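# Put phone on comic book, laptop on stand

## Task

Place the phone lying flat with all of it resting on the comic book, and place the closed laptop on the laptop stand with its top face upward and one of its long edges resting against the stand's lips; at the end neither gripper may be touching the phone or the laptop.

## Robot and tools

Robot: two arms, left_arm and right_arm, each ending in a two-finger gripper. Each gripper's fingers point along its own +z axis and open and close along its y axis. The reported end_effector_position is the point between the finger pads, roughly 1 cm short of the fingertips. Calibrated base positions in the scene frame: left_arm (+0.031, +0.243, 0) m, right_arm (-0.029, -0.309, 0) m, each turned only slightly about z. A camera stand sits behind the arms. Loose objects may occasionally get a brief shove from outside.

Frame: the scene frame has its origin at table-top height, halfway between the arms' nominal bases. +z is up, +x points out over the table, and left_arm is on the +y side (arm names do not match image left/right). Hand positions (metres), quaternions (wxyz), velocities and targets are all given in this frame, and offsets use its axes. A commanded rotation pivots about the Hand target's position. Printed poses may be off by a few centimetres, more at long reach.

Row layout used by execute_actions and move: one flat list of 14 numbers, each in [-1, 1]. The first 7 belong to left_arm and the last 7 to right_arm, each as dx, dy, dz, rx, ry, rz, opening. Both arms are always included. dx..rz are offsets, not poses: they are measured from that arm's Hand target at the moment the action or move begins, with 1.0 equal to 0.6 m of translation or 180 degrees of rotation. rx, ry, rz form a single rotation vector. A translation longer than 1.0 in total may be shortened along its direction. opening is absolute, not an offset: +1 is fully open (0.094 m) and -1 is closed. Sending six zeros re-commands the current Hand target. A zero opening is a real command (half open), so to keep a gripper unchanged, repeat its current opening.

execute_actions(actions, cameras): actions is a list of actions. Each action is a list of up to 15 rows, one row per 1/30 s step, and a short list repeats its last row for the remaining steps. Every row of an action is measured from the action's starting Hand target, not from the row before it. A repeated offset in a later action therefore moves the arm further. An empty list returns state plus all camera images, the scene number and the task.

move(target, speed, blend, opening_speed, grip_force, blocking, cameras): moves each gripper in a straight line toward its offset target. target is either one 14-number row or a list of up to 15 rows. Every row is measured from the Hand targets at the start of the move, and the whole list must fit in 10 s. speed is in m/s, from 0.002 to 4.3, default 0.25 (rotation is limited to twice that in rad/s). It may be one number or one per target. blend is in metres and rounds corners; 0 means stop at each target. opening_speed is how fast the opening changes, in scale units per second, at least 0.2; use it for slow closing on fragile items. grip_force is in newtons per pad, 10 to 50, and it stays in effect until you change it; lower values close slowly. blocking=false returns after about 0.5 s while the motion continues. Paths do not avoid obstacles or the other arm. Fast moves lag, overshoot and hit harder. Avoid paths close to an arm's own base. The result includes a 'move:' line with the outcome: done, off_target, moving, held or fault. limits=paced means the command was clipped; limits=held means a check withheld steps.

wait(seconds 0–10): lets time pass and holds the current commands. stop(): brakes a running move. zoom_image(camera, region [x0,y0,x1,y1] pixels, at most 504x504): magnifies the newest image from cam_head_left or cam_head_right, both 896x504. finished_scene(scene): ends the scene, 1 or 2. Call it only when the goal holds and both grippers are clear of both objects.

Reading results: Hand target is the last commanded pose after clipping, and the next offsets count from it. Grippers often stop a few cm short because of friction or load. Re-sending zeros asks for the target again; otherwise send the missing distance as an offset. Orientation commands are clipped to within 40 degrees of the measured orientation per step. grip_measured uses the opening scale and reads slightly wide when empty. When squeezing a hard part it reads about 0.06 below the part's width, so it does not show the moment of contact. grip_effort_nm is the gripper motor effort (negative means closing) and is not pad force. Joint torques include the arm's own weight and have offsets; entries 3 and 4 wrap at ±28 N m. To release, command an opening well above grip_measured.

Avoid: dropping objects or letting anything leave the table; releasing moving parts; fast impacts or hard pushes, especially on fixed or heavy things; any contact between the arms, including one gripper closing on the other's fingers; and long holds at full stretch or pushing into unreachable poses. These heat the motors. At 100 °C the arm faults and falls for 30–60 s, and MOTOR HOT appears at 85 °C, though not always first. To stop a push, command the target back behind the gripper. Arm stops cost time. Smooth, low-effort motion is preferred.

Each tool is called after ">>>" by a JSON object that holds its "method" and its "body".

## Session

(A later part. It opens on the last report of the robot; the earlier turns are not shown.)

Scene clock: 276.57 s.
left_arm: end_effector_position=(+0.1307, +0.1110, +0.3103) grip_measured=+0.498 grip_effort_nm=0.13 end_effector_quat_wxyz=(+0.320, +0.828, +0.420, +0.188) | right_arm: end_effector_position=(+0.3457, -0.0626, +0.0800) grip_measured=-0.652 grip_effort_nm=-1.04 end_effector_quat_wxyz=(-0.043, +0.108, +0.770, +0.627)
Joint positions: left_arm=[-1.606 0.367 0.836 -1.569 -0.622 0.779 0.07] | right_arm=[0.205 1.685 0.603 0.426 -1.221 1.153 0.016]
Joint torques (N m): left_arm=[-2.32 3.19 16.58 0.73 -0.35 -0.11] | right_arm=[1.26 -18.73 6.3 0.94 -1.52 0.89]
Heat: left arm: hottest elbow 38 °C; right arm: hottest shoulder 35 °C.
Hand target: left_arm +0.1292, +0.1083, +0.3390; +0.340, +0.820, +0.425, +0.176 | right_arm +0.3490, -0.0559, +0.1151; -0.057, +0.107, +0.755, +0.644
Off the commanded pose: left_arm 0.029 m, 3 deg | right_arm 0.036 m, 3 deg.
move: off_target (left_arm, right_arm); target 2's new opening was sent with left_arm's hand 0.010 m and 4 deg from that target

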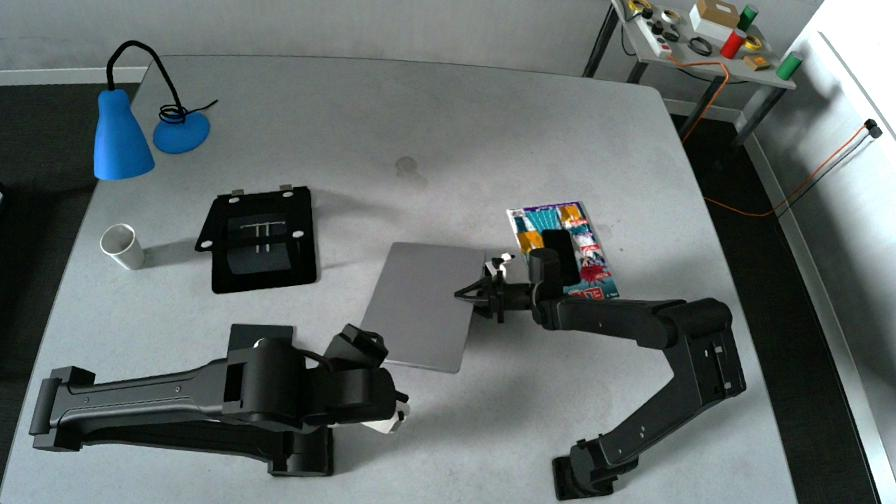

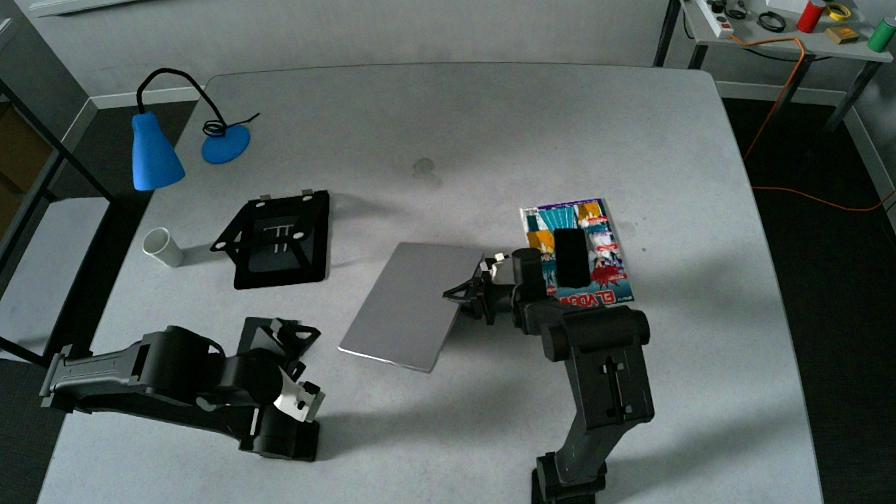

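>>> {"method": "move", "body": {"target": [[0.2,0.4,0.05,0,0,0,0.5,0,0,0.12,0,0,0,-1],[0.28,0.48,0.05,0,0,0,0.5,-0.13,0.127,0.2,-0.05,-0.0535,-0.4756,-1]], "speed": 0.2, "cameras": ["all"]}}

Scene clock: 295.87 s.
left_arm: end_effector_position=(+0.2939, +0.3856, +0.3426) grip_measured=+0.498 grip_effort_nm=0.13 end_effector_quat_wxyz=(+0.287, +0.612, +0.690, +0.259) | right_arm: end_effector_position=(+0.2497, -0.0288, +0.1490) grip_measured=-0.659 grip_effort_nm=-1.04 end_effector_quat_wxyz=(+0.479, +0.505, +0.610, +0.378)
Joint positions: left_arm=[0.769 0.729 0.97 -1.19 0.53 2.073 0.07] | right_arm=[1.197 1.286 0.486 0.137 1.142 1.977 0.016]
Joint torques (N m): left_arm=[0.09 -3.08 15.46 1.68 0.38 0.03] | right_arm=[1.08 -12.81 17.02 2.29 2.17 0.27]
Heat: left arm: hottest elbow 41 °C; right arm: hottest shoulder 36 °C.
Hand target: left_arm +0.2972, +0.3963, +0.3691; +0.340, +0.818, +0.428, +0.178 | right_arm +0.2710, +0.0204, +0.2351; +0.461, +0.545, +0.527, +0.461
Off the commanded pose: left_arm 0.029 m, 40 deg; orientation clipped | right_arm 0.101 m, 14 deg.
joint sent to its limit (left arm) — joint 6 (wrist roll), upper limit. The joint targets are off in orientation, not in position.
move: off_target (left_arm, right_arm); limits=paced

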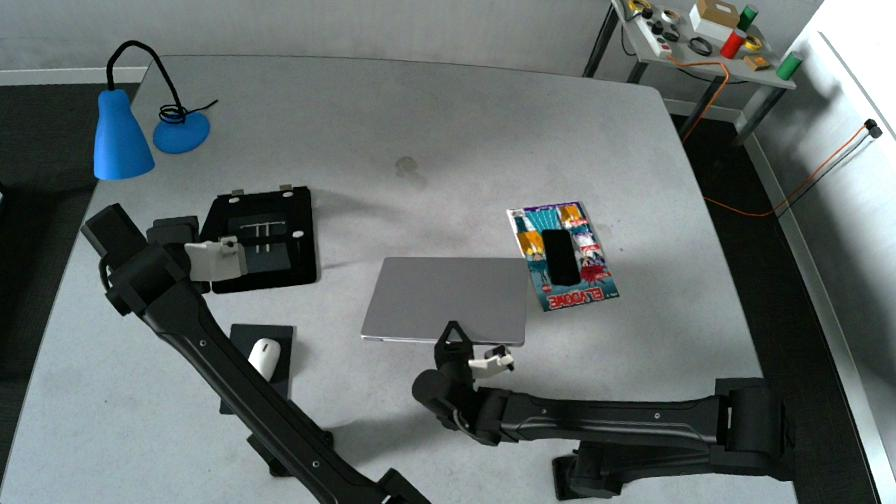

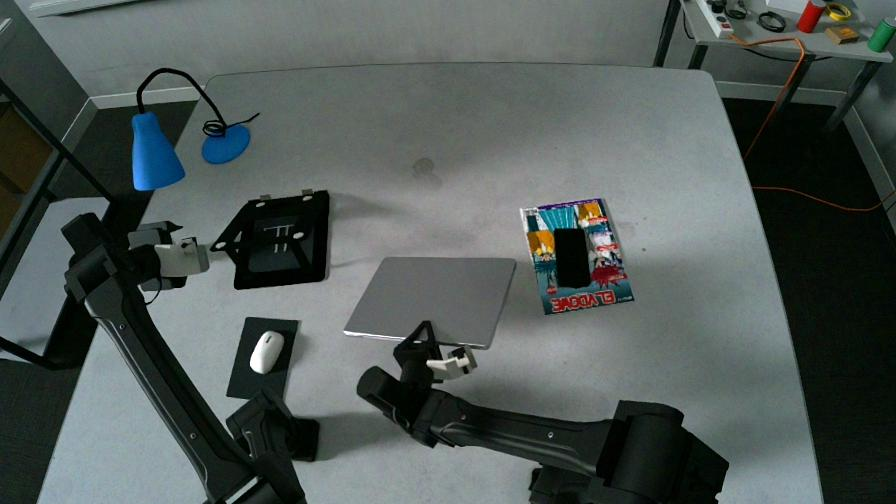

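>>> {"method": "move", "body": {"target": [[-0.06,-0.1,0,-0.058,-0.196,0.179,1,0.2,0,0.03,0.06,0,0,-1],[-0.07,-0.43,-0.25,-0.058,-0.196,0.179,1,0.2,0,0.03,0.06,0,0,-1]], "speed": 0.2, "cameras": ["all"]}}

>>> {"method": "zoom_image", "body": {"camera": "cam_head_right", "region": [300, 200, 560, 420]}}

>>> {"method": "zoom_image", "body": {"camera": "cam_head_left", "region": [300, 200, 560, 420]}}

Scene clock: 313.40 s.
left_arm: end_effector_position=(+0.2555, +0.1425, +0.2232) grip_measured=+0.998 grip_effort_nm=0.13 end_effector_quat_wxyz=(+0.457, +0.545, +0.528, +0.464) | right_arm: end_effector_position=(+0.3379, -0.0305, +0.1367) grip_measured=-0.659 grip_effort_nm=-1.03 end_effector_quat_wxyz=(+0.416, +0.566, +0.595, +0.391)
Joint positions: left_arm=[-1.106 0.168 0.198 -0.338 -1.049 1.324 0.094] | right_arm=[0.938 1.393 0.578 0.247 0.866 1.967 0.016]
Joint torques (N m): left_arm=[-2.9 2.02 11.04 2.45 -0.35 -0.13] | right_arm=[-0.21 -15.85 18.21 4.45 1.59 0.22]
Motor temperatures (°C): left_arm=[23 25 40 24 27 24 27] | right_arm=[27 35 45 25 32 24 27]
Heat: left arm: hottest elbow 40 °C; right arm: hottest elbow 45 °C.
Hand target: left_arm +0.2552, +0.1382, +0.2191; +0.461, +0.545, +0.527, +0.461 | right_arm +0.3910, +0.0205, +0.2532; +0.407, +0.586, +0.481, +0.509
Off the commanded pose: left_arm 0.006 m, 1 deg | right_arm 0.138 m, 19 deg.
move: off_target (right_arm)

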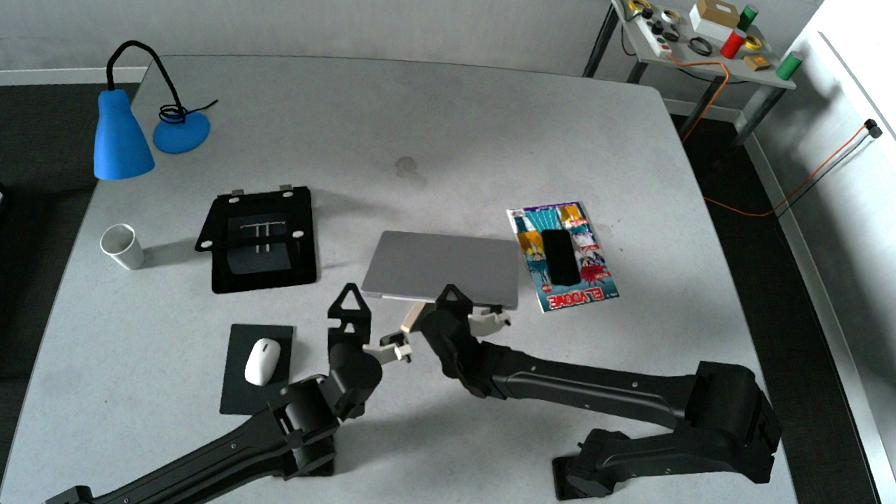

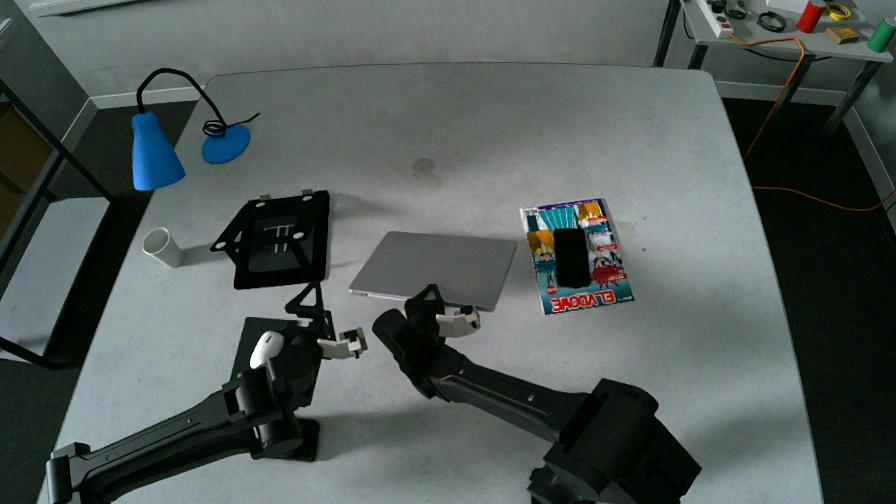

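Scaled by 1.938.

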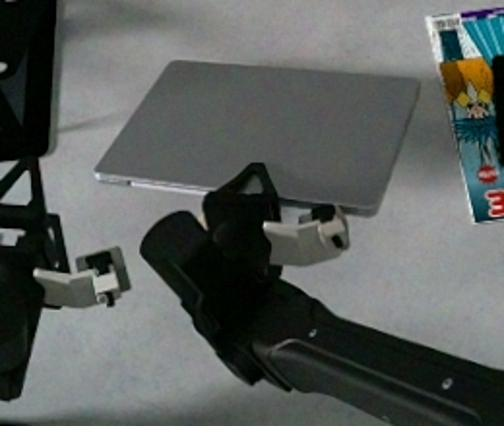

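Scaled by 1.938.

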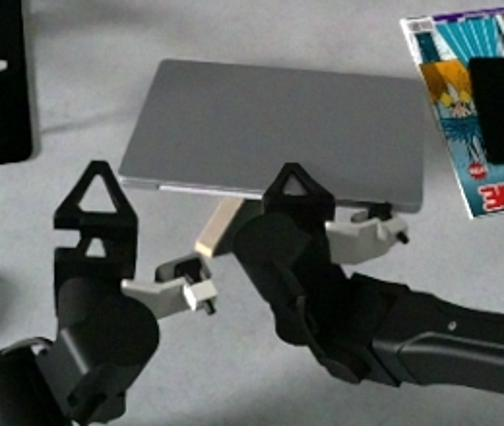

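>>> {"method": "move", "body": {"target": [[-0.03,0.06,0,-0.48,0,0.075,1,0,0,-0.06,0,0,0,-1],[-0.03,0.06,0,-0.97,0,0.15,1,0,0,-0.11,0,0,0,-1]], "speed": 0.3, "cameras": ["all"]}}

>>> {"method": "zoom_image", "body": {"camera": "cam_head_right", "region": [300, 200, 560, 420]}}

>>> {"method": "zoom_image", "body": {"camera": "cam_head_left", "region": [300, 200, 560, 420]}}

Scene clock: 327.83 s.
left_arm: end_effector_position=(+0.2403, +0.1748, +0.1996) grip_measured=+0.998 grip_effort_nm=0.11 end_effector_quat_wxyz=(+0.494, -0.526, +0.561, -0.407) | right_arm: end_effector_position=(+0.3500, -0.0157, +0.0984) grip_measured=-0.659 grip_effort_nm=-1.04 end_effector_quat_wxyz=(+0.413, +0.570, +0.578, +0.412)
Joint positions: left_arm=[-1.136 0.011 0.17 -0.603 -1.133 -1.849 0.094] | right_arm=[0.935 1.566 0.578 0.472 0.867 1.971 0.016]
Joint torques (N m): left_arm=[-1.79 1.14 15.17 1.32 -0.15 0] | right_arm=[-0.38 -17.44 13.38 4.55 1.44 0.15]
Heat: left arm: hottest elbow 39 °C; right arm: hottest elbow 46 °C.
Hand target: left_arm +0.2372, +0.1742, +0.2192; +0.482, -0.520, +0.553, -0.437 | right_arm +0.3910, +0.0204, +0.1870; +0.407, +0.586, +0.481, +0.509
Off the commanded pose: left_arm 0.020 m, 4 deg | right_arm 0.104 m, 16 deg.
joint sent to its limit (left arm) — joint 2 (shoulder), lower limit. The joint targets still meet the commanded pose.
move: off_target (left_arm, right_arm)

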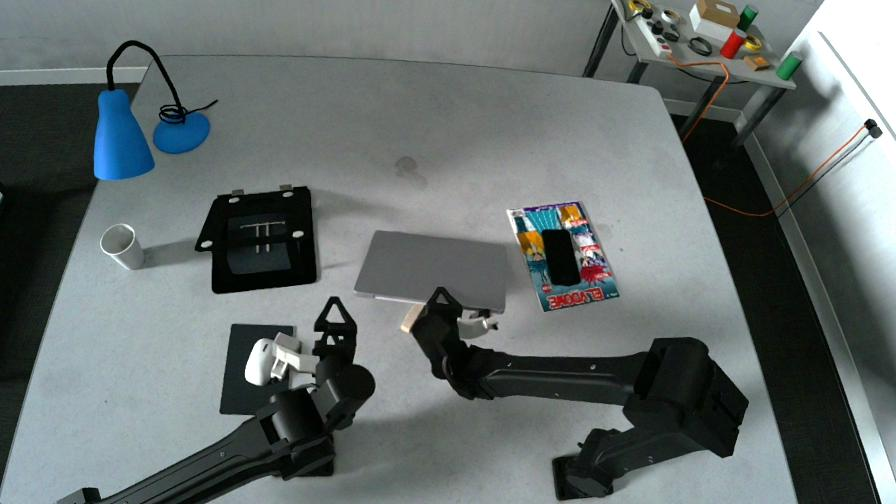

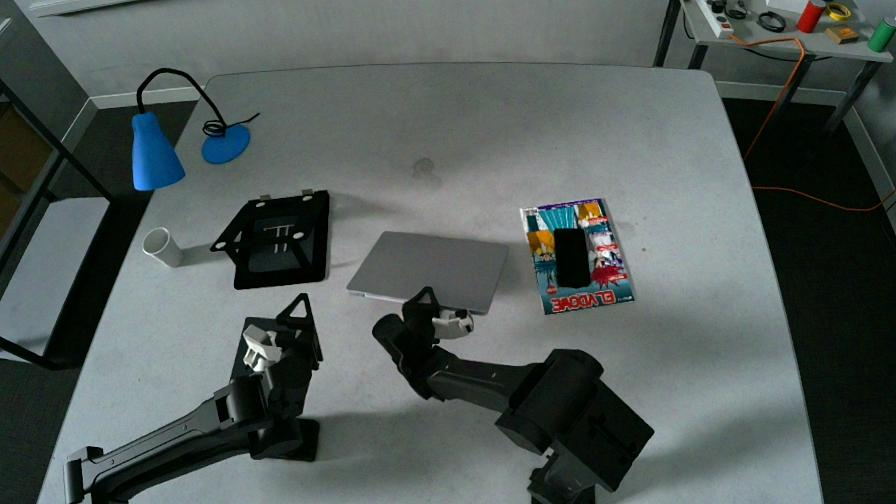

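Scaled by 1.938.

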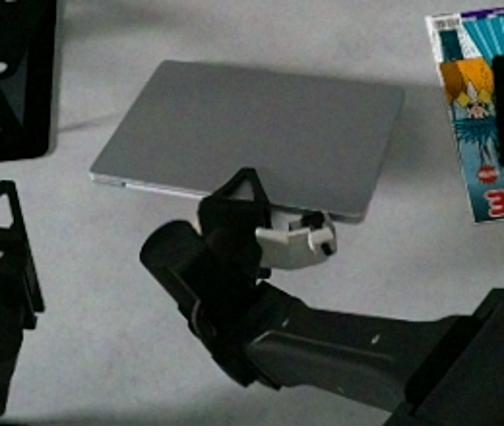

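Scaled by 1.938.

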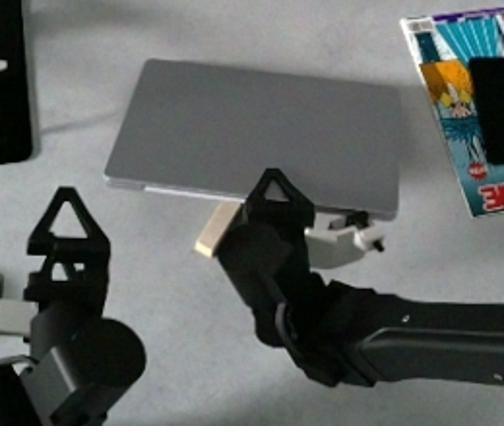

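>>> {"method": "move", "body": {"target": [[0.038,-0.083,-0.19,0,0.045,0,1,0,0,-0.02,0,0,0,-1],[0.18,-0.083,-0.19,0,0.045,0,1,0,0,-0.02,0,0,0,-1]], "speed": [0.2,0.08], "cameras": ["all"]}}

>>> {"method": "zoom_image", "body": {"camera": "cam_head_right", "region": [300, 200, 560, 420]}}

>>> {"method": "zoom_image", "body": {"camera": "cam_head_left", "region": [300, 200, 560, 420]}}

Scene clock: 337.70 s.
left_arm: end_effector_position=(+0.3246, +0.1352, +0.0837) grip_measured=+0.998 grip_effort_nm=0.11 end_effector_quat_wxyz=(+0.434, -0.549, +0.606, -0.378) | right_arm: end_effector_position=(+0.3521, -0.0135, +0.0929) grip_measured=-0.659 grip_effort_nm=-1.04 end_effector_quat_wxyz=(+0.412, +0.572, +0.572, +0.419)
Joint positions: left_arm=[-0.731 1.056 0.066 0.546 -0.672 -1.741 0.094] | right_arm=[0.935 1.596 0.578 0.519 0.868 1.973 0.016]
Joint torques (N m): left_arm=[-0.15 -3.02 12.14 2.19 -0.13 0.17] | right_arm=[-0.32 -17.32 12.71 4.38 1.37 0.13]
Heat: left arm: hottest elbow 39 °C; right arm: hottest elbow 45 °C.
Hand target: left_arm +0.3452, +0.1244, +0.1050; +0.441, -0.550, +0.586, -0.399 | right_arm +0.3910, +0.0204, +0.1751; +0.407, +0.586, +0.481, +0.509
Off the commanded pose: left_arm 0.032 m, 3 deg | right_arm 0.097 m, 15 deg.
move: off_target (left_arm, right_arm)

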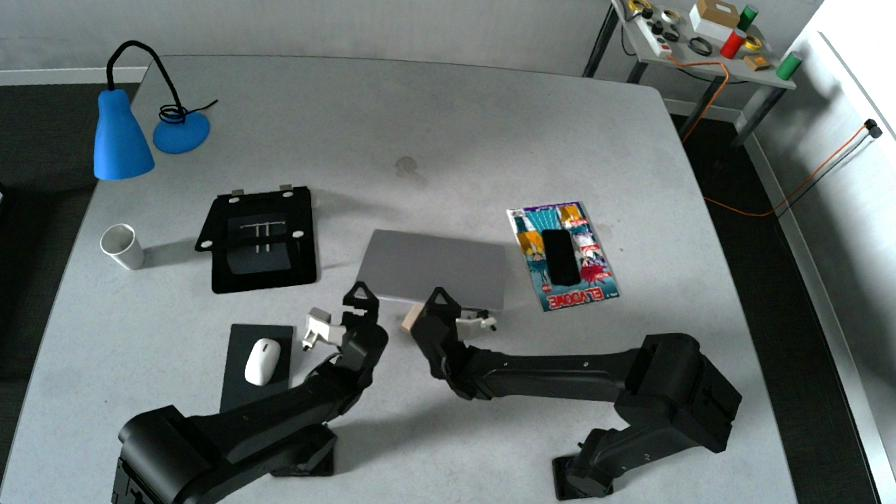

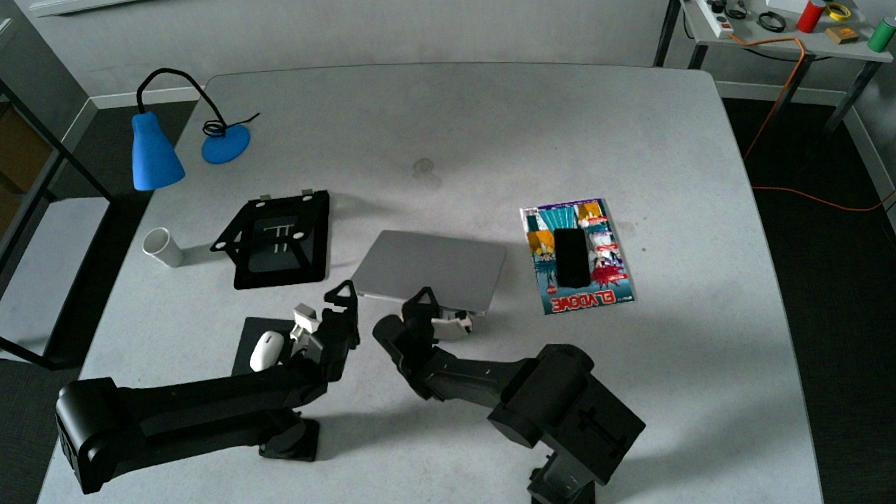

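Scaled by 1.938.

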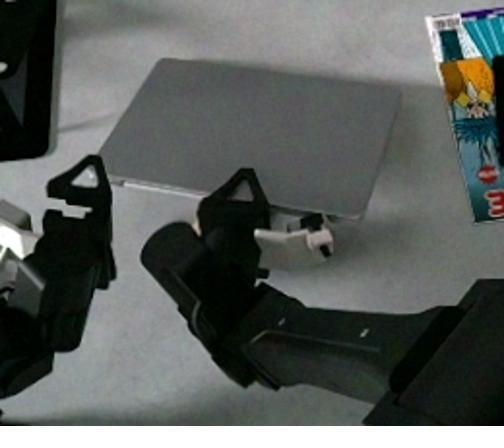

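Scaled by 1.938.

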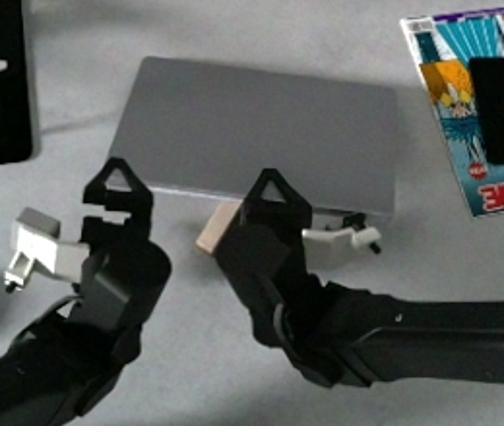

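>>> {"method": "move", "body": {"target": [[0.02,-0.07,0.01,0,0,0,1,0,0,0,0,0,0,-1],[0.045,-0.075,0.01,0,0,0,1,0,0,0,0,0,0,-1],[0.045,-0.075,0.01,0,0,0,-1,0,0,0,0,0,0,-1]], "speed": 0.08, "opening_speed": 0.8, "cameras": ["all"]}}

>>> {"method": "zoom_image", "body": {"camera": "cam_head_right", "region": [300, 200, 560, 420]}}

>>> {"method": "zoom_image", "body": {"camera": "cam_head_left", "region": [300, 200, 560, 420]}}

Scene clock: 342.97 s.
left_arm: end_effector_position=(+0.3299, +0.1313, +0.0888) grip_measured=+0.998 grip_effort_nm=0.11 end_effector_quat_wxyz=(+0.443, -0.551, +0.599, -0.375) | right_arm: end_effector_position=(+0.3521, -0.0135, +0.0929) grip_measured=-0.659 grip_effort_nm=-1.04 end_effector_quat_wxyz=(+0.412, +0.572, +0.572, +0.419)
Joint positions: left_arm=[-0.746 1.077 0.089 0.546 -0.708 -1.745 0.094] | right_arm=[0.935 1.596 0.578 0.519 0.868 1.973 0.016]
Joint torques (N m): left_arm=[-0.44 -4.48 6.95 1.62 -0.14 0.09] | right_arm=[-0.38 -17.32 12.75 4.36 1.37 0.13]
Heat: left arm: hottest elbow 38 °C; right arm: hottest elbow 45 °C.
Hand target: left_arm +0.3288, +0.1343, +0.0883; -0.444, +0.552, -0.598, +0.375 (not the last commanded pose) | right_arm +0.3910, +0.0204, +0.1751; +0.407, +0.586, +0.481, +0.509
Tool commands: left_gripper/opening=+1.0 right_gripper/opening=-1.0
Off the commanded pose: left_arm 0.070 m, 3 deg | right_arm 0.097 m, 15 deg.
move: held (left_arm; a check stopped the path), off_target (right_arm); path passed 0 of 3 targets; target 3's new opening was not sent; limits=held
pose unreachable (left arm): on one or more control steps of this call, first in action 0 (counted from 0), this arm could not follow its commanded pose, so it was not sent that pose on those steps. It may still have moved: this result reports where it is.
cause: moving toward the commanded pose would bring a part of the arm too close to another arm (this arm's wrist (the part past joint 4) and the right arm's wrist (the part past joint 4), along the way the arms are being sent, or toward where that arm still pushes).

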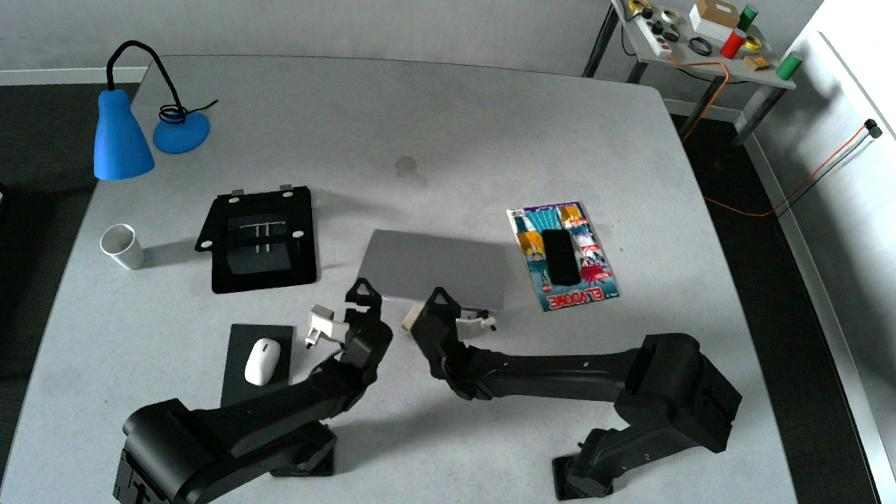

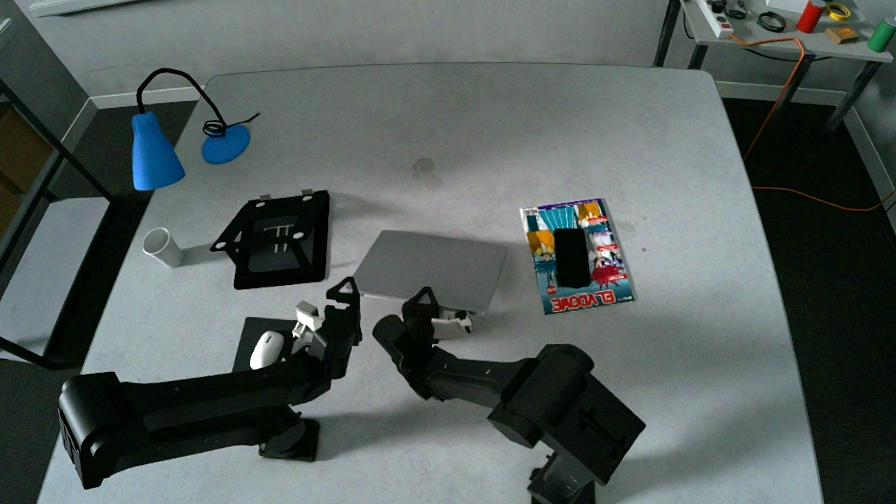

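Scaled by 1.938.

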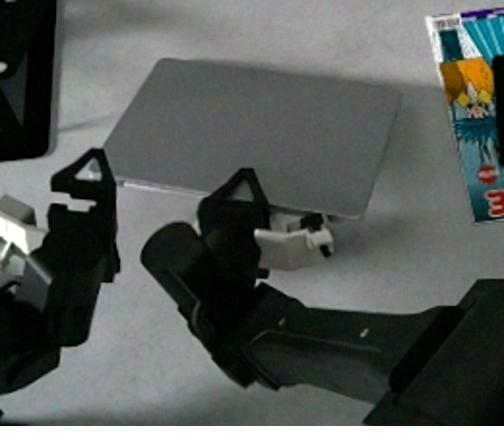

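Scaled by 1.938.

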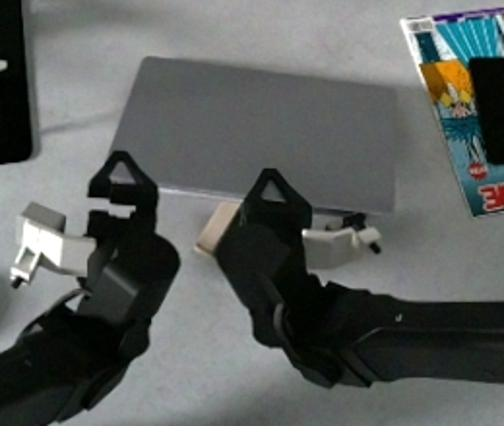

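>>> {"method": "move", "body": {"target": [[0.015,0.0,0.02,0,0,-0.17,1,0,0,0,0,0,0,-1],[0.06,-0.055,0.02,0,0,-0.17,1,0,0,0,0,0,0,-1],[0.06,-0.055,0.02,0,0,-0.17,-1,0,0,0,0,0,0,-1]], "speed": 0.1, "opening_speed": 0.8, "cameras": ["all"]}}

>>> {"method": "zoom_image", "body": {"camera": "cam_head_right", "region": [300, 200, 560, 420]}}

>>> {"method": "zoom_image", "body": {"camera": "cam_head_left", "region": [300, 200, 560, 420]}}

Scene clock: 354.17 s.
left_arm: end_effector_position=(+0.3484, +0.1111, +0.0842) grip_measured=-0.563 grip_effort_nm=-0.99 end_effector_quat_wxyz=(+0.308, -0.403, +0.721, -0.473) | right_arm: end_effector_position=(+0.3522, -0.0139, +0.0899) grip_measured=-0.659 grip_effort_nm=-1.04 end_effector_quat_wxyz=(+0.407, +0.580, +0.566, +0.422)
Joint positions: left_arm=[-0.339 1.107 0.09 0.64 0.161 -1.44 0.021] | right_arm=[0.934 1.603 0.578 0.52 0.868 2.001 0.016]
Joint torques (N m): left_arm=[-2.55 -3.19 11.15 2.3 -0.25 0.5] | right_arm=[-0.21 -17.9 12.68 4.29 1.48 -0.1]
Heat: left arm: hottest elbow 37 °C; right arm: hottest elbow 45 °C.
Hand target: left_arm +0.3648, +0.1013, +0.1002; +0.329, -0.375, +0.723, -0.479 | right_arm +0.3911, +0.0203, +0.1751; +0.407, +0.586, +0.481, +0.509
Off the commanded pose: left_arm 0.025 m, 4 deg | right_arm 0.100 m, 14 deg.
move: off_target (left_arm, right_arm); target 3's new opening was sent with left_arm's hand 0.034 m and 4 deg from that target

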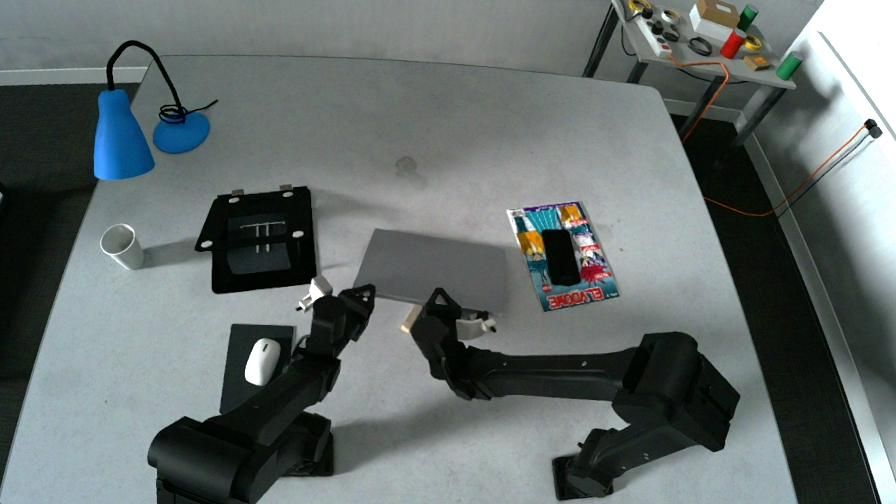

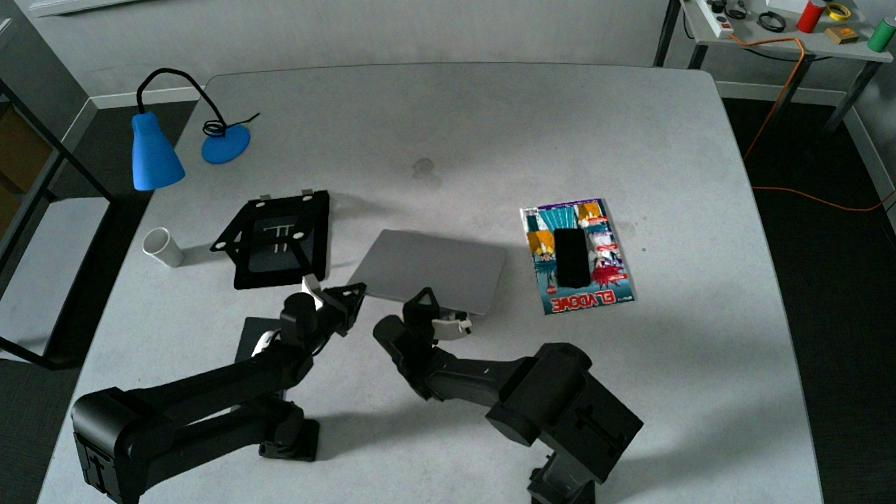

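Scaled by 1.938.

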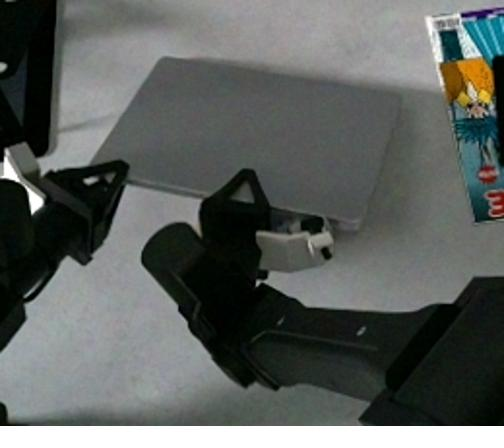

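Scaled by 1.938.

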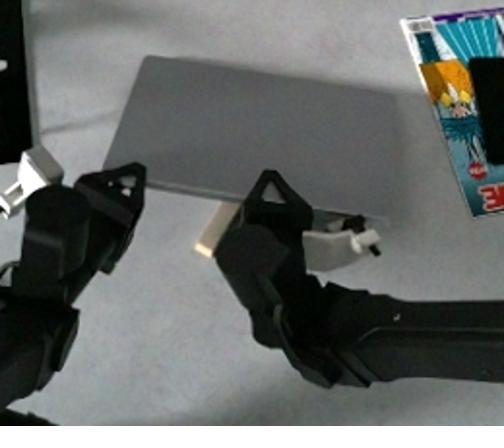

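>>> {"method": "move", "body": {"target": [[0,0,0.04,0,0,0,-1,-0.065,-0.055,-0.135,-0.055,0.053,0.011,-1],[0,0,0.04,0,0,0,-1,-0.065,-0.055,-0.135,-0.055,0.053,0.011,1],[0,0,0.04,0,0,0,-1,-0.22,-0.07,-0.135,-0.055,0.053,0.011,1],[0,0,0.04,0,0,0,-1,-0.22,-0.26,-0.135,-0.055,0.053,0.12,1]], "speed": 0.1, "opening_speed": 0.8, "cameras": ["all"]}}

>>> {"method": "zoom_image", "body": {"camera": "cam_head_right", "region": [300, 200, 560, 420]}}

>>> {"method": "zoom_image", "body": {"camera": "cam_head_left", "region": [300, 200, 560, 420]}}

Scene clock: 368.70 s.
left_arm: end_effector_position=(+0.3402, +0.1138, +0.0866) grip_measured=-0.588 grip_effort_nm=-1.01 end_effector_quat_wxyz=(+0.295, -0.413, +0.731, -0.457) | right_arm: end_effector_position=(+0.2606, -0.1288, +0.0973) grip_measured=+0.999 grip_effort_nm=0.07 end_effector_quat_wxyz=(+0.309, +0.486, +0.655, +0.489)
Joint positions: left_arm=[-0.341 0.976 0.099 0.449 0.156 -1.441 0.019] | right_arm=[0.725 1.052 0.095 0.599 0.341 1.771 0.094]
Joint torques (N m): left_arm=[-2.73 -5.01 14.08 2.37 -0.1 0.53] | right_arm=[-0.38 -5.25 5.29 1.25 0.04 0.06]
Heat: left arm: hottest elbow 37 °C; right arm: hottest elbow 43 °C.
Hand target: left_arm +0.3648, +0.1014, +0.1242; +0.329, -0.375, +0.723, -0.479 | right_arm +0.2591, -0.1356, +0.0942; +0.313, +0.488, +0.656, +0.483
Off the commanded pose: left_arm 0.047 m, 6 deg | right_arm 0.008 m, 1 deg.
move: off_target (left_arm); target 2's new opening was sent with right_arm's hand 0.014 m and 3 deg from that target

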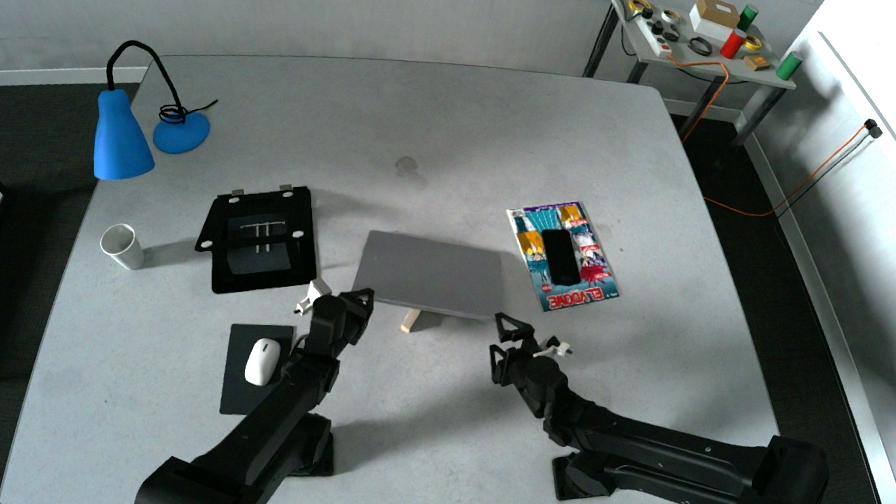

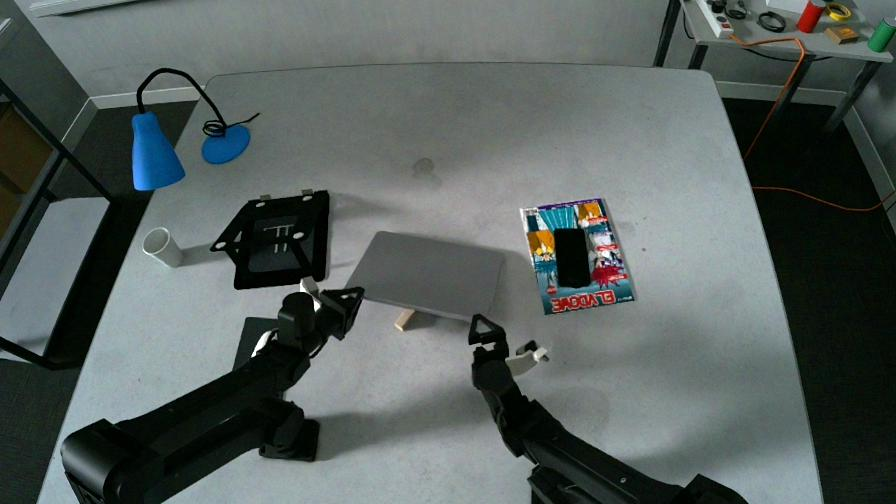

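Scaled by 1.938.

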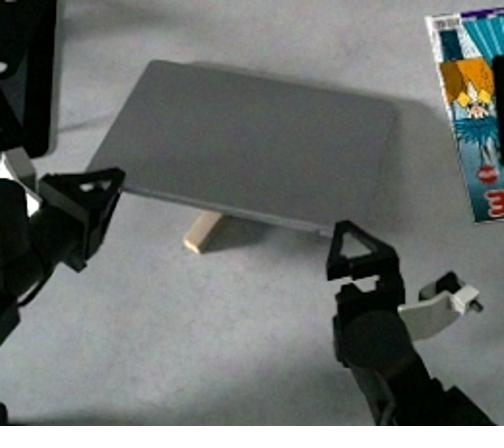

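Scaled by 1.938.

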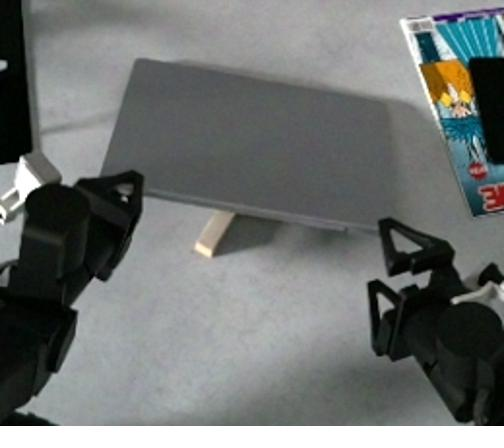

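>>> {"method": "move", "body": {"target": [[0,0,0,0,0,0,-1,-0.01,0.1,-0.03,0,0,0,1],[0,0,0,0,0,0,-1,0.15,0.11,-0.03,0,0,0,1]], "speed": 0.1, "cameras": ["all"]}}

>>> {"method": "zoom_image", "body": {"camera": "cam_head_right", "region": [300, 200, 560, 420]}}

>>> {"method": "zoom_image", "body": {"camera": "cam_head_left", "region": [300, 200, 560, 420]}}

Scene clock: 376.13 s.
left_arm: end_effector_position=(+0.3402, +0.1138, +0.0866) grip_measured=-0.588 grip_effort_nm=-1.01 end_effector_quat_wxyz=(+0.295, -0.413, +0.731, -0.457) | right_arm: end_effector_position=(+0.3326, -0.0767, +0.0666) grip_measured=+0.999 grip_effort_nm=0.07 end_effector_quat_wxyz=(+0.305, +0.490, +0.667, +0.471)
Joint positions: left_arm=[-0.341 0.976 0.099 0.449 0.156 -1.441 0.019] | right_arm=[0.692 1.494 0.313 0.781 0.311 1.759 0.094]
Joint torques (N m): left_arm=[-2.2 -4.84 14.01 2.22 -0.07 0.54] | right_arm=[-0.32 -8.06 7.1 2.13 0.04 0.04]
Heat: left arm: hottest elbow 37 °C; right arm: hottest elbow 42 °C.
Hand target: left_arm +0.3648, +0.1014, +0.1242; +0.329, -0.375, +0.723, -0.479 | right_arm +0.3491, -0.0697, +0.0761; +0.313, +0.488, +0.656, +0.483
Off the commanded pose: left_arm 0.047 m, 6 deg | right_arm 0.020 m, 2 deg.
move: off_target (left_arm, right_arm)

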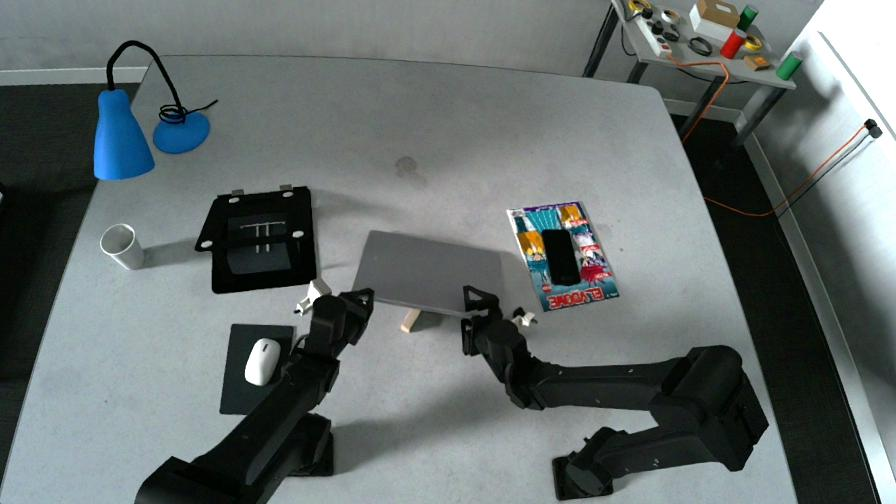

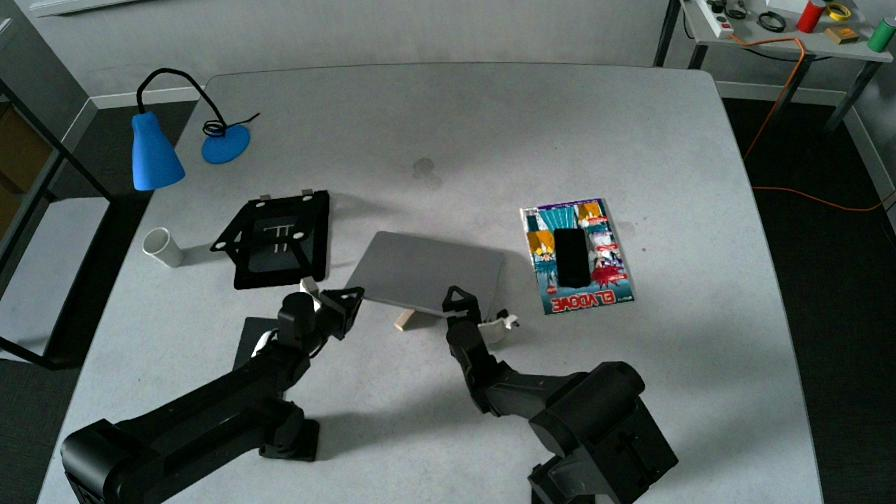

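Scaled by 1.938.

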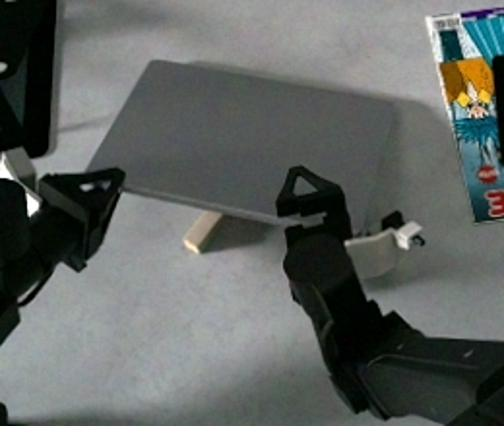

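Scaled by 1.938.

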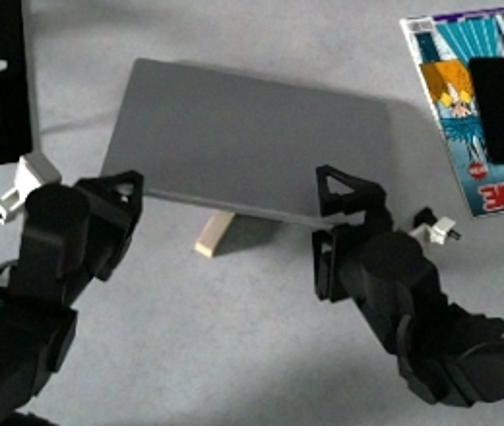

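>>> {"method": "move", "body": {"target": [[0,0,0,0,0,0,-1,0,0,0,0,0,0,-1],[-0.041,0.02,-0.05,0,0,0,-1,0,0,0.05,0,0,0,-1],[-0.041,0.02,-0.05,0,0,0,0.9,0,0,0.05,0,0,0,-1],[-0.2,0.1,-0.05,0,0,0,0.9,0,0,0.08,0,0,0,-1]], "speed": 0.1, "opening_speed": 0.8, "cameras": ["all"]}}

>>> {"method": "zoom_image", "body": {"camera": "cam_head_right", "region": [300, 200, 560, 420]}}

>>> {"method": "zoom_image", "body": {"camera": "cam_head_left", "region": [300, 200, 560, 420]}}

Scene clock: 389.90 s.
left_arm: end_effector_position=(+0.3217, +0.1175, +0.0907) grip_measured=+0.898 grip_effort_nm=0.13 end_effector_quat_wxyz=(+0.323, -0.374, +0.724, -0.482) | right_arm: end_effector_position=(+0.3336, -0.0768, +0.0897) grip_measured=-0.648 grip_effort_nm=-1.04 end_effector_quat_wxyz=(+0.291, +0.509, +0.656, +0.475)
Joint positions: left_arm=[-0.329 0.936 0.019 0.578 0.192 -1.39 0.089] | right_arm=[0.689 1.376 0.332 0.636 0.308 1.812 0.017]
Joint torques (N m): left_arm=[-1.61 -1.67 9.1 2.18 -0.03 0.11] | right_arm=[0.03 -10.7 8.32 0.83 0.28 -0.46]
Heat: left arm: hottest elbow 36 °C; right arm: hottest elbow 41 °C.
Hand target: left_arm +0.3259, +0.1155, +0.0950; +0.326, -0.372, +0.722, -0.485 (not the last commanded pose) | right_arm +0.3486, -0.0701, +0.1130; +0.313, +0.489, +0.656, +0.483 (not the last commanded pose)
Off the commanded pose: left_arm 0.089 m, 1 deg | right_arm 0.038 m, 4 deg.
move: held (left_arm; a check stopped the path), off_target (right_arm; braked when a check withheld steps of left_arm); path passed 3 of 4 targets; target 3's new opening was sent with left_arm's hand 0.005 m and 5 deg from that target; limits=held
pose unreachable (left arm): on one or more control steps of this call, first in action 0 (counted from 0), this arm could not follow its commanded pose, so it was not sent that pose on those steps. It may still have moved: this result reports where it is.
cause: moving toward the commanded pose would bring two parts of the arm too close to each other (its shoulder (the part past joint 1) and its forearm (the part past joint 3), with joints 2 (shoulder) and 3 (elbow) between them, 10 mm apart when it was first held).

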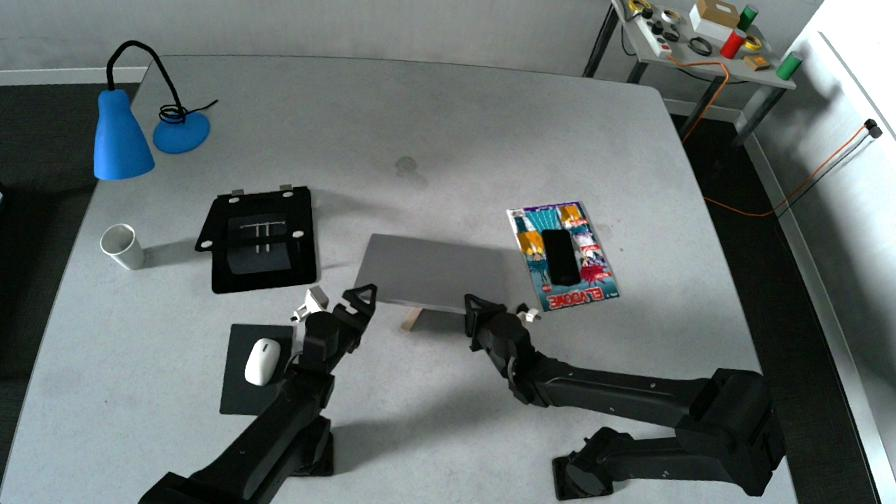

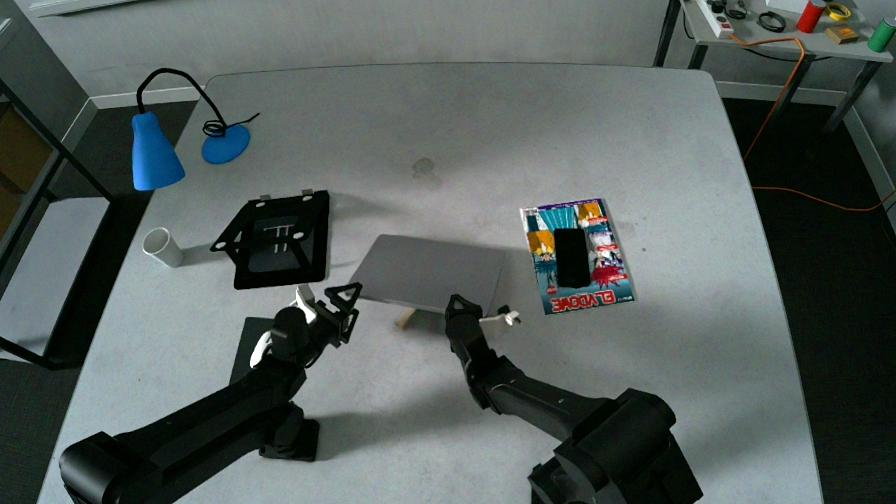

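Scaled by 1.938.

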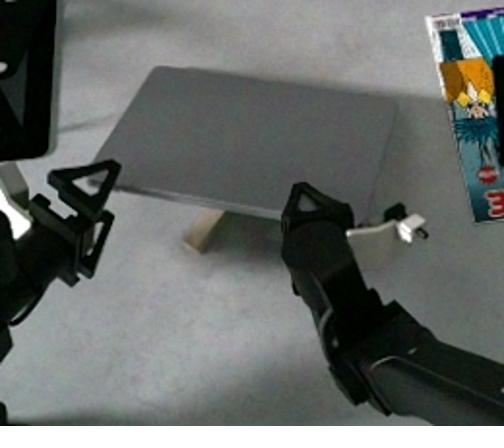

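Scaled by 1.938.

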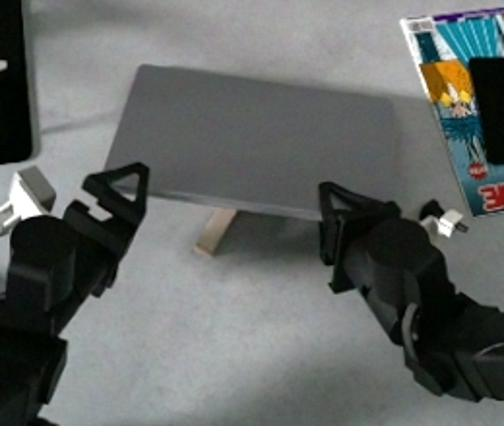

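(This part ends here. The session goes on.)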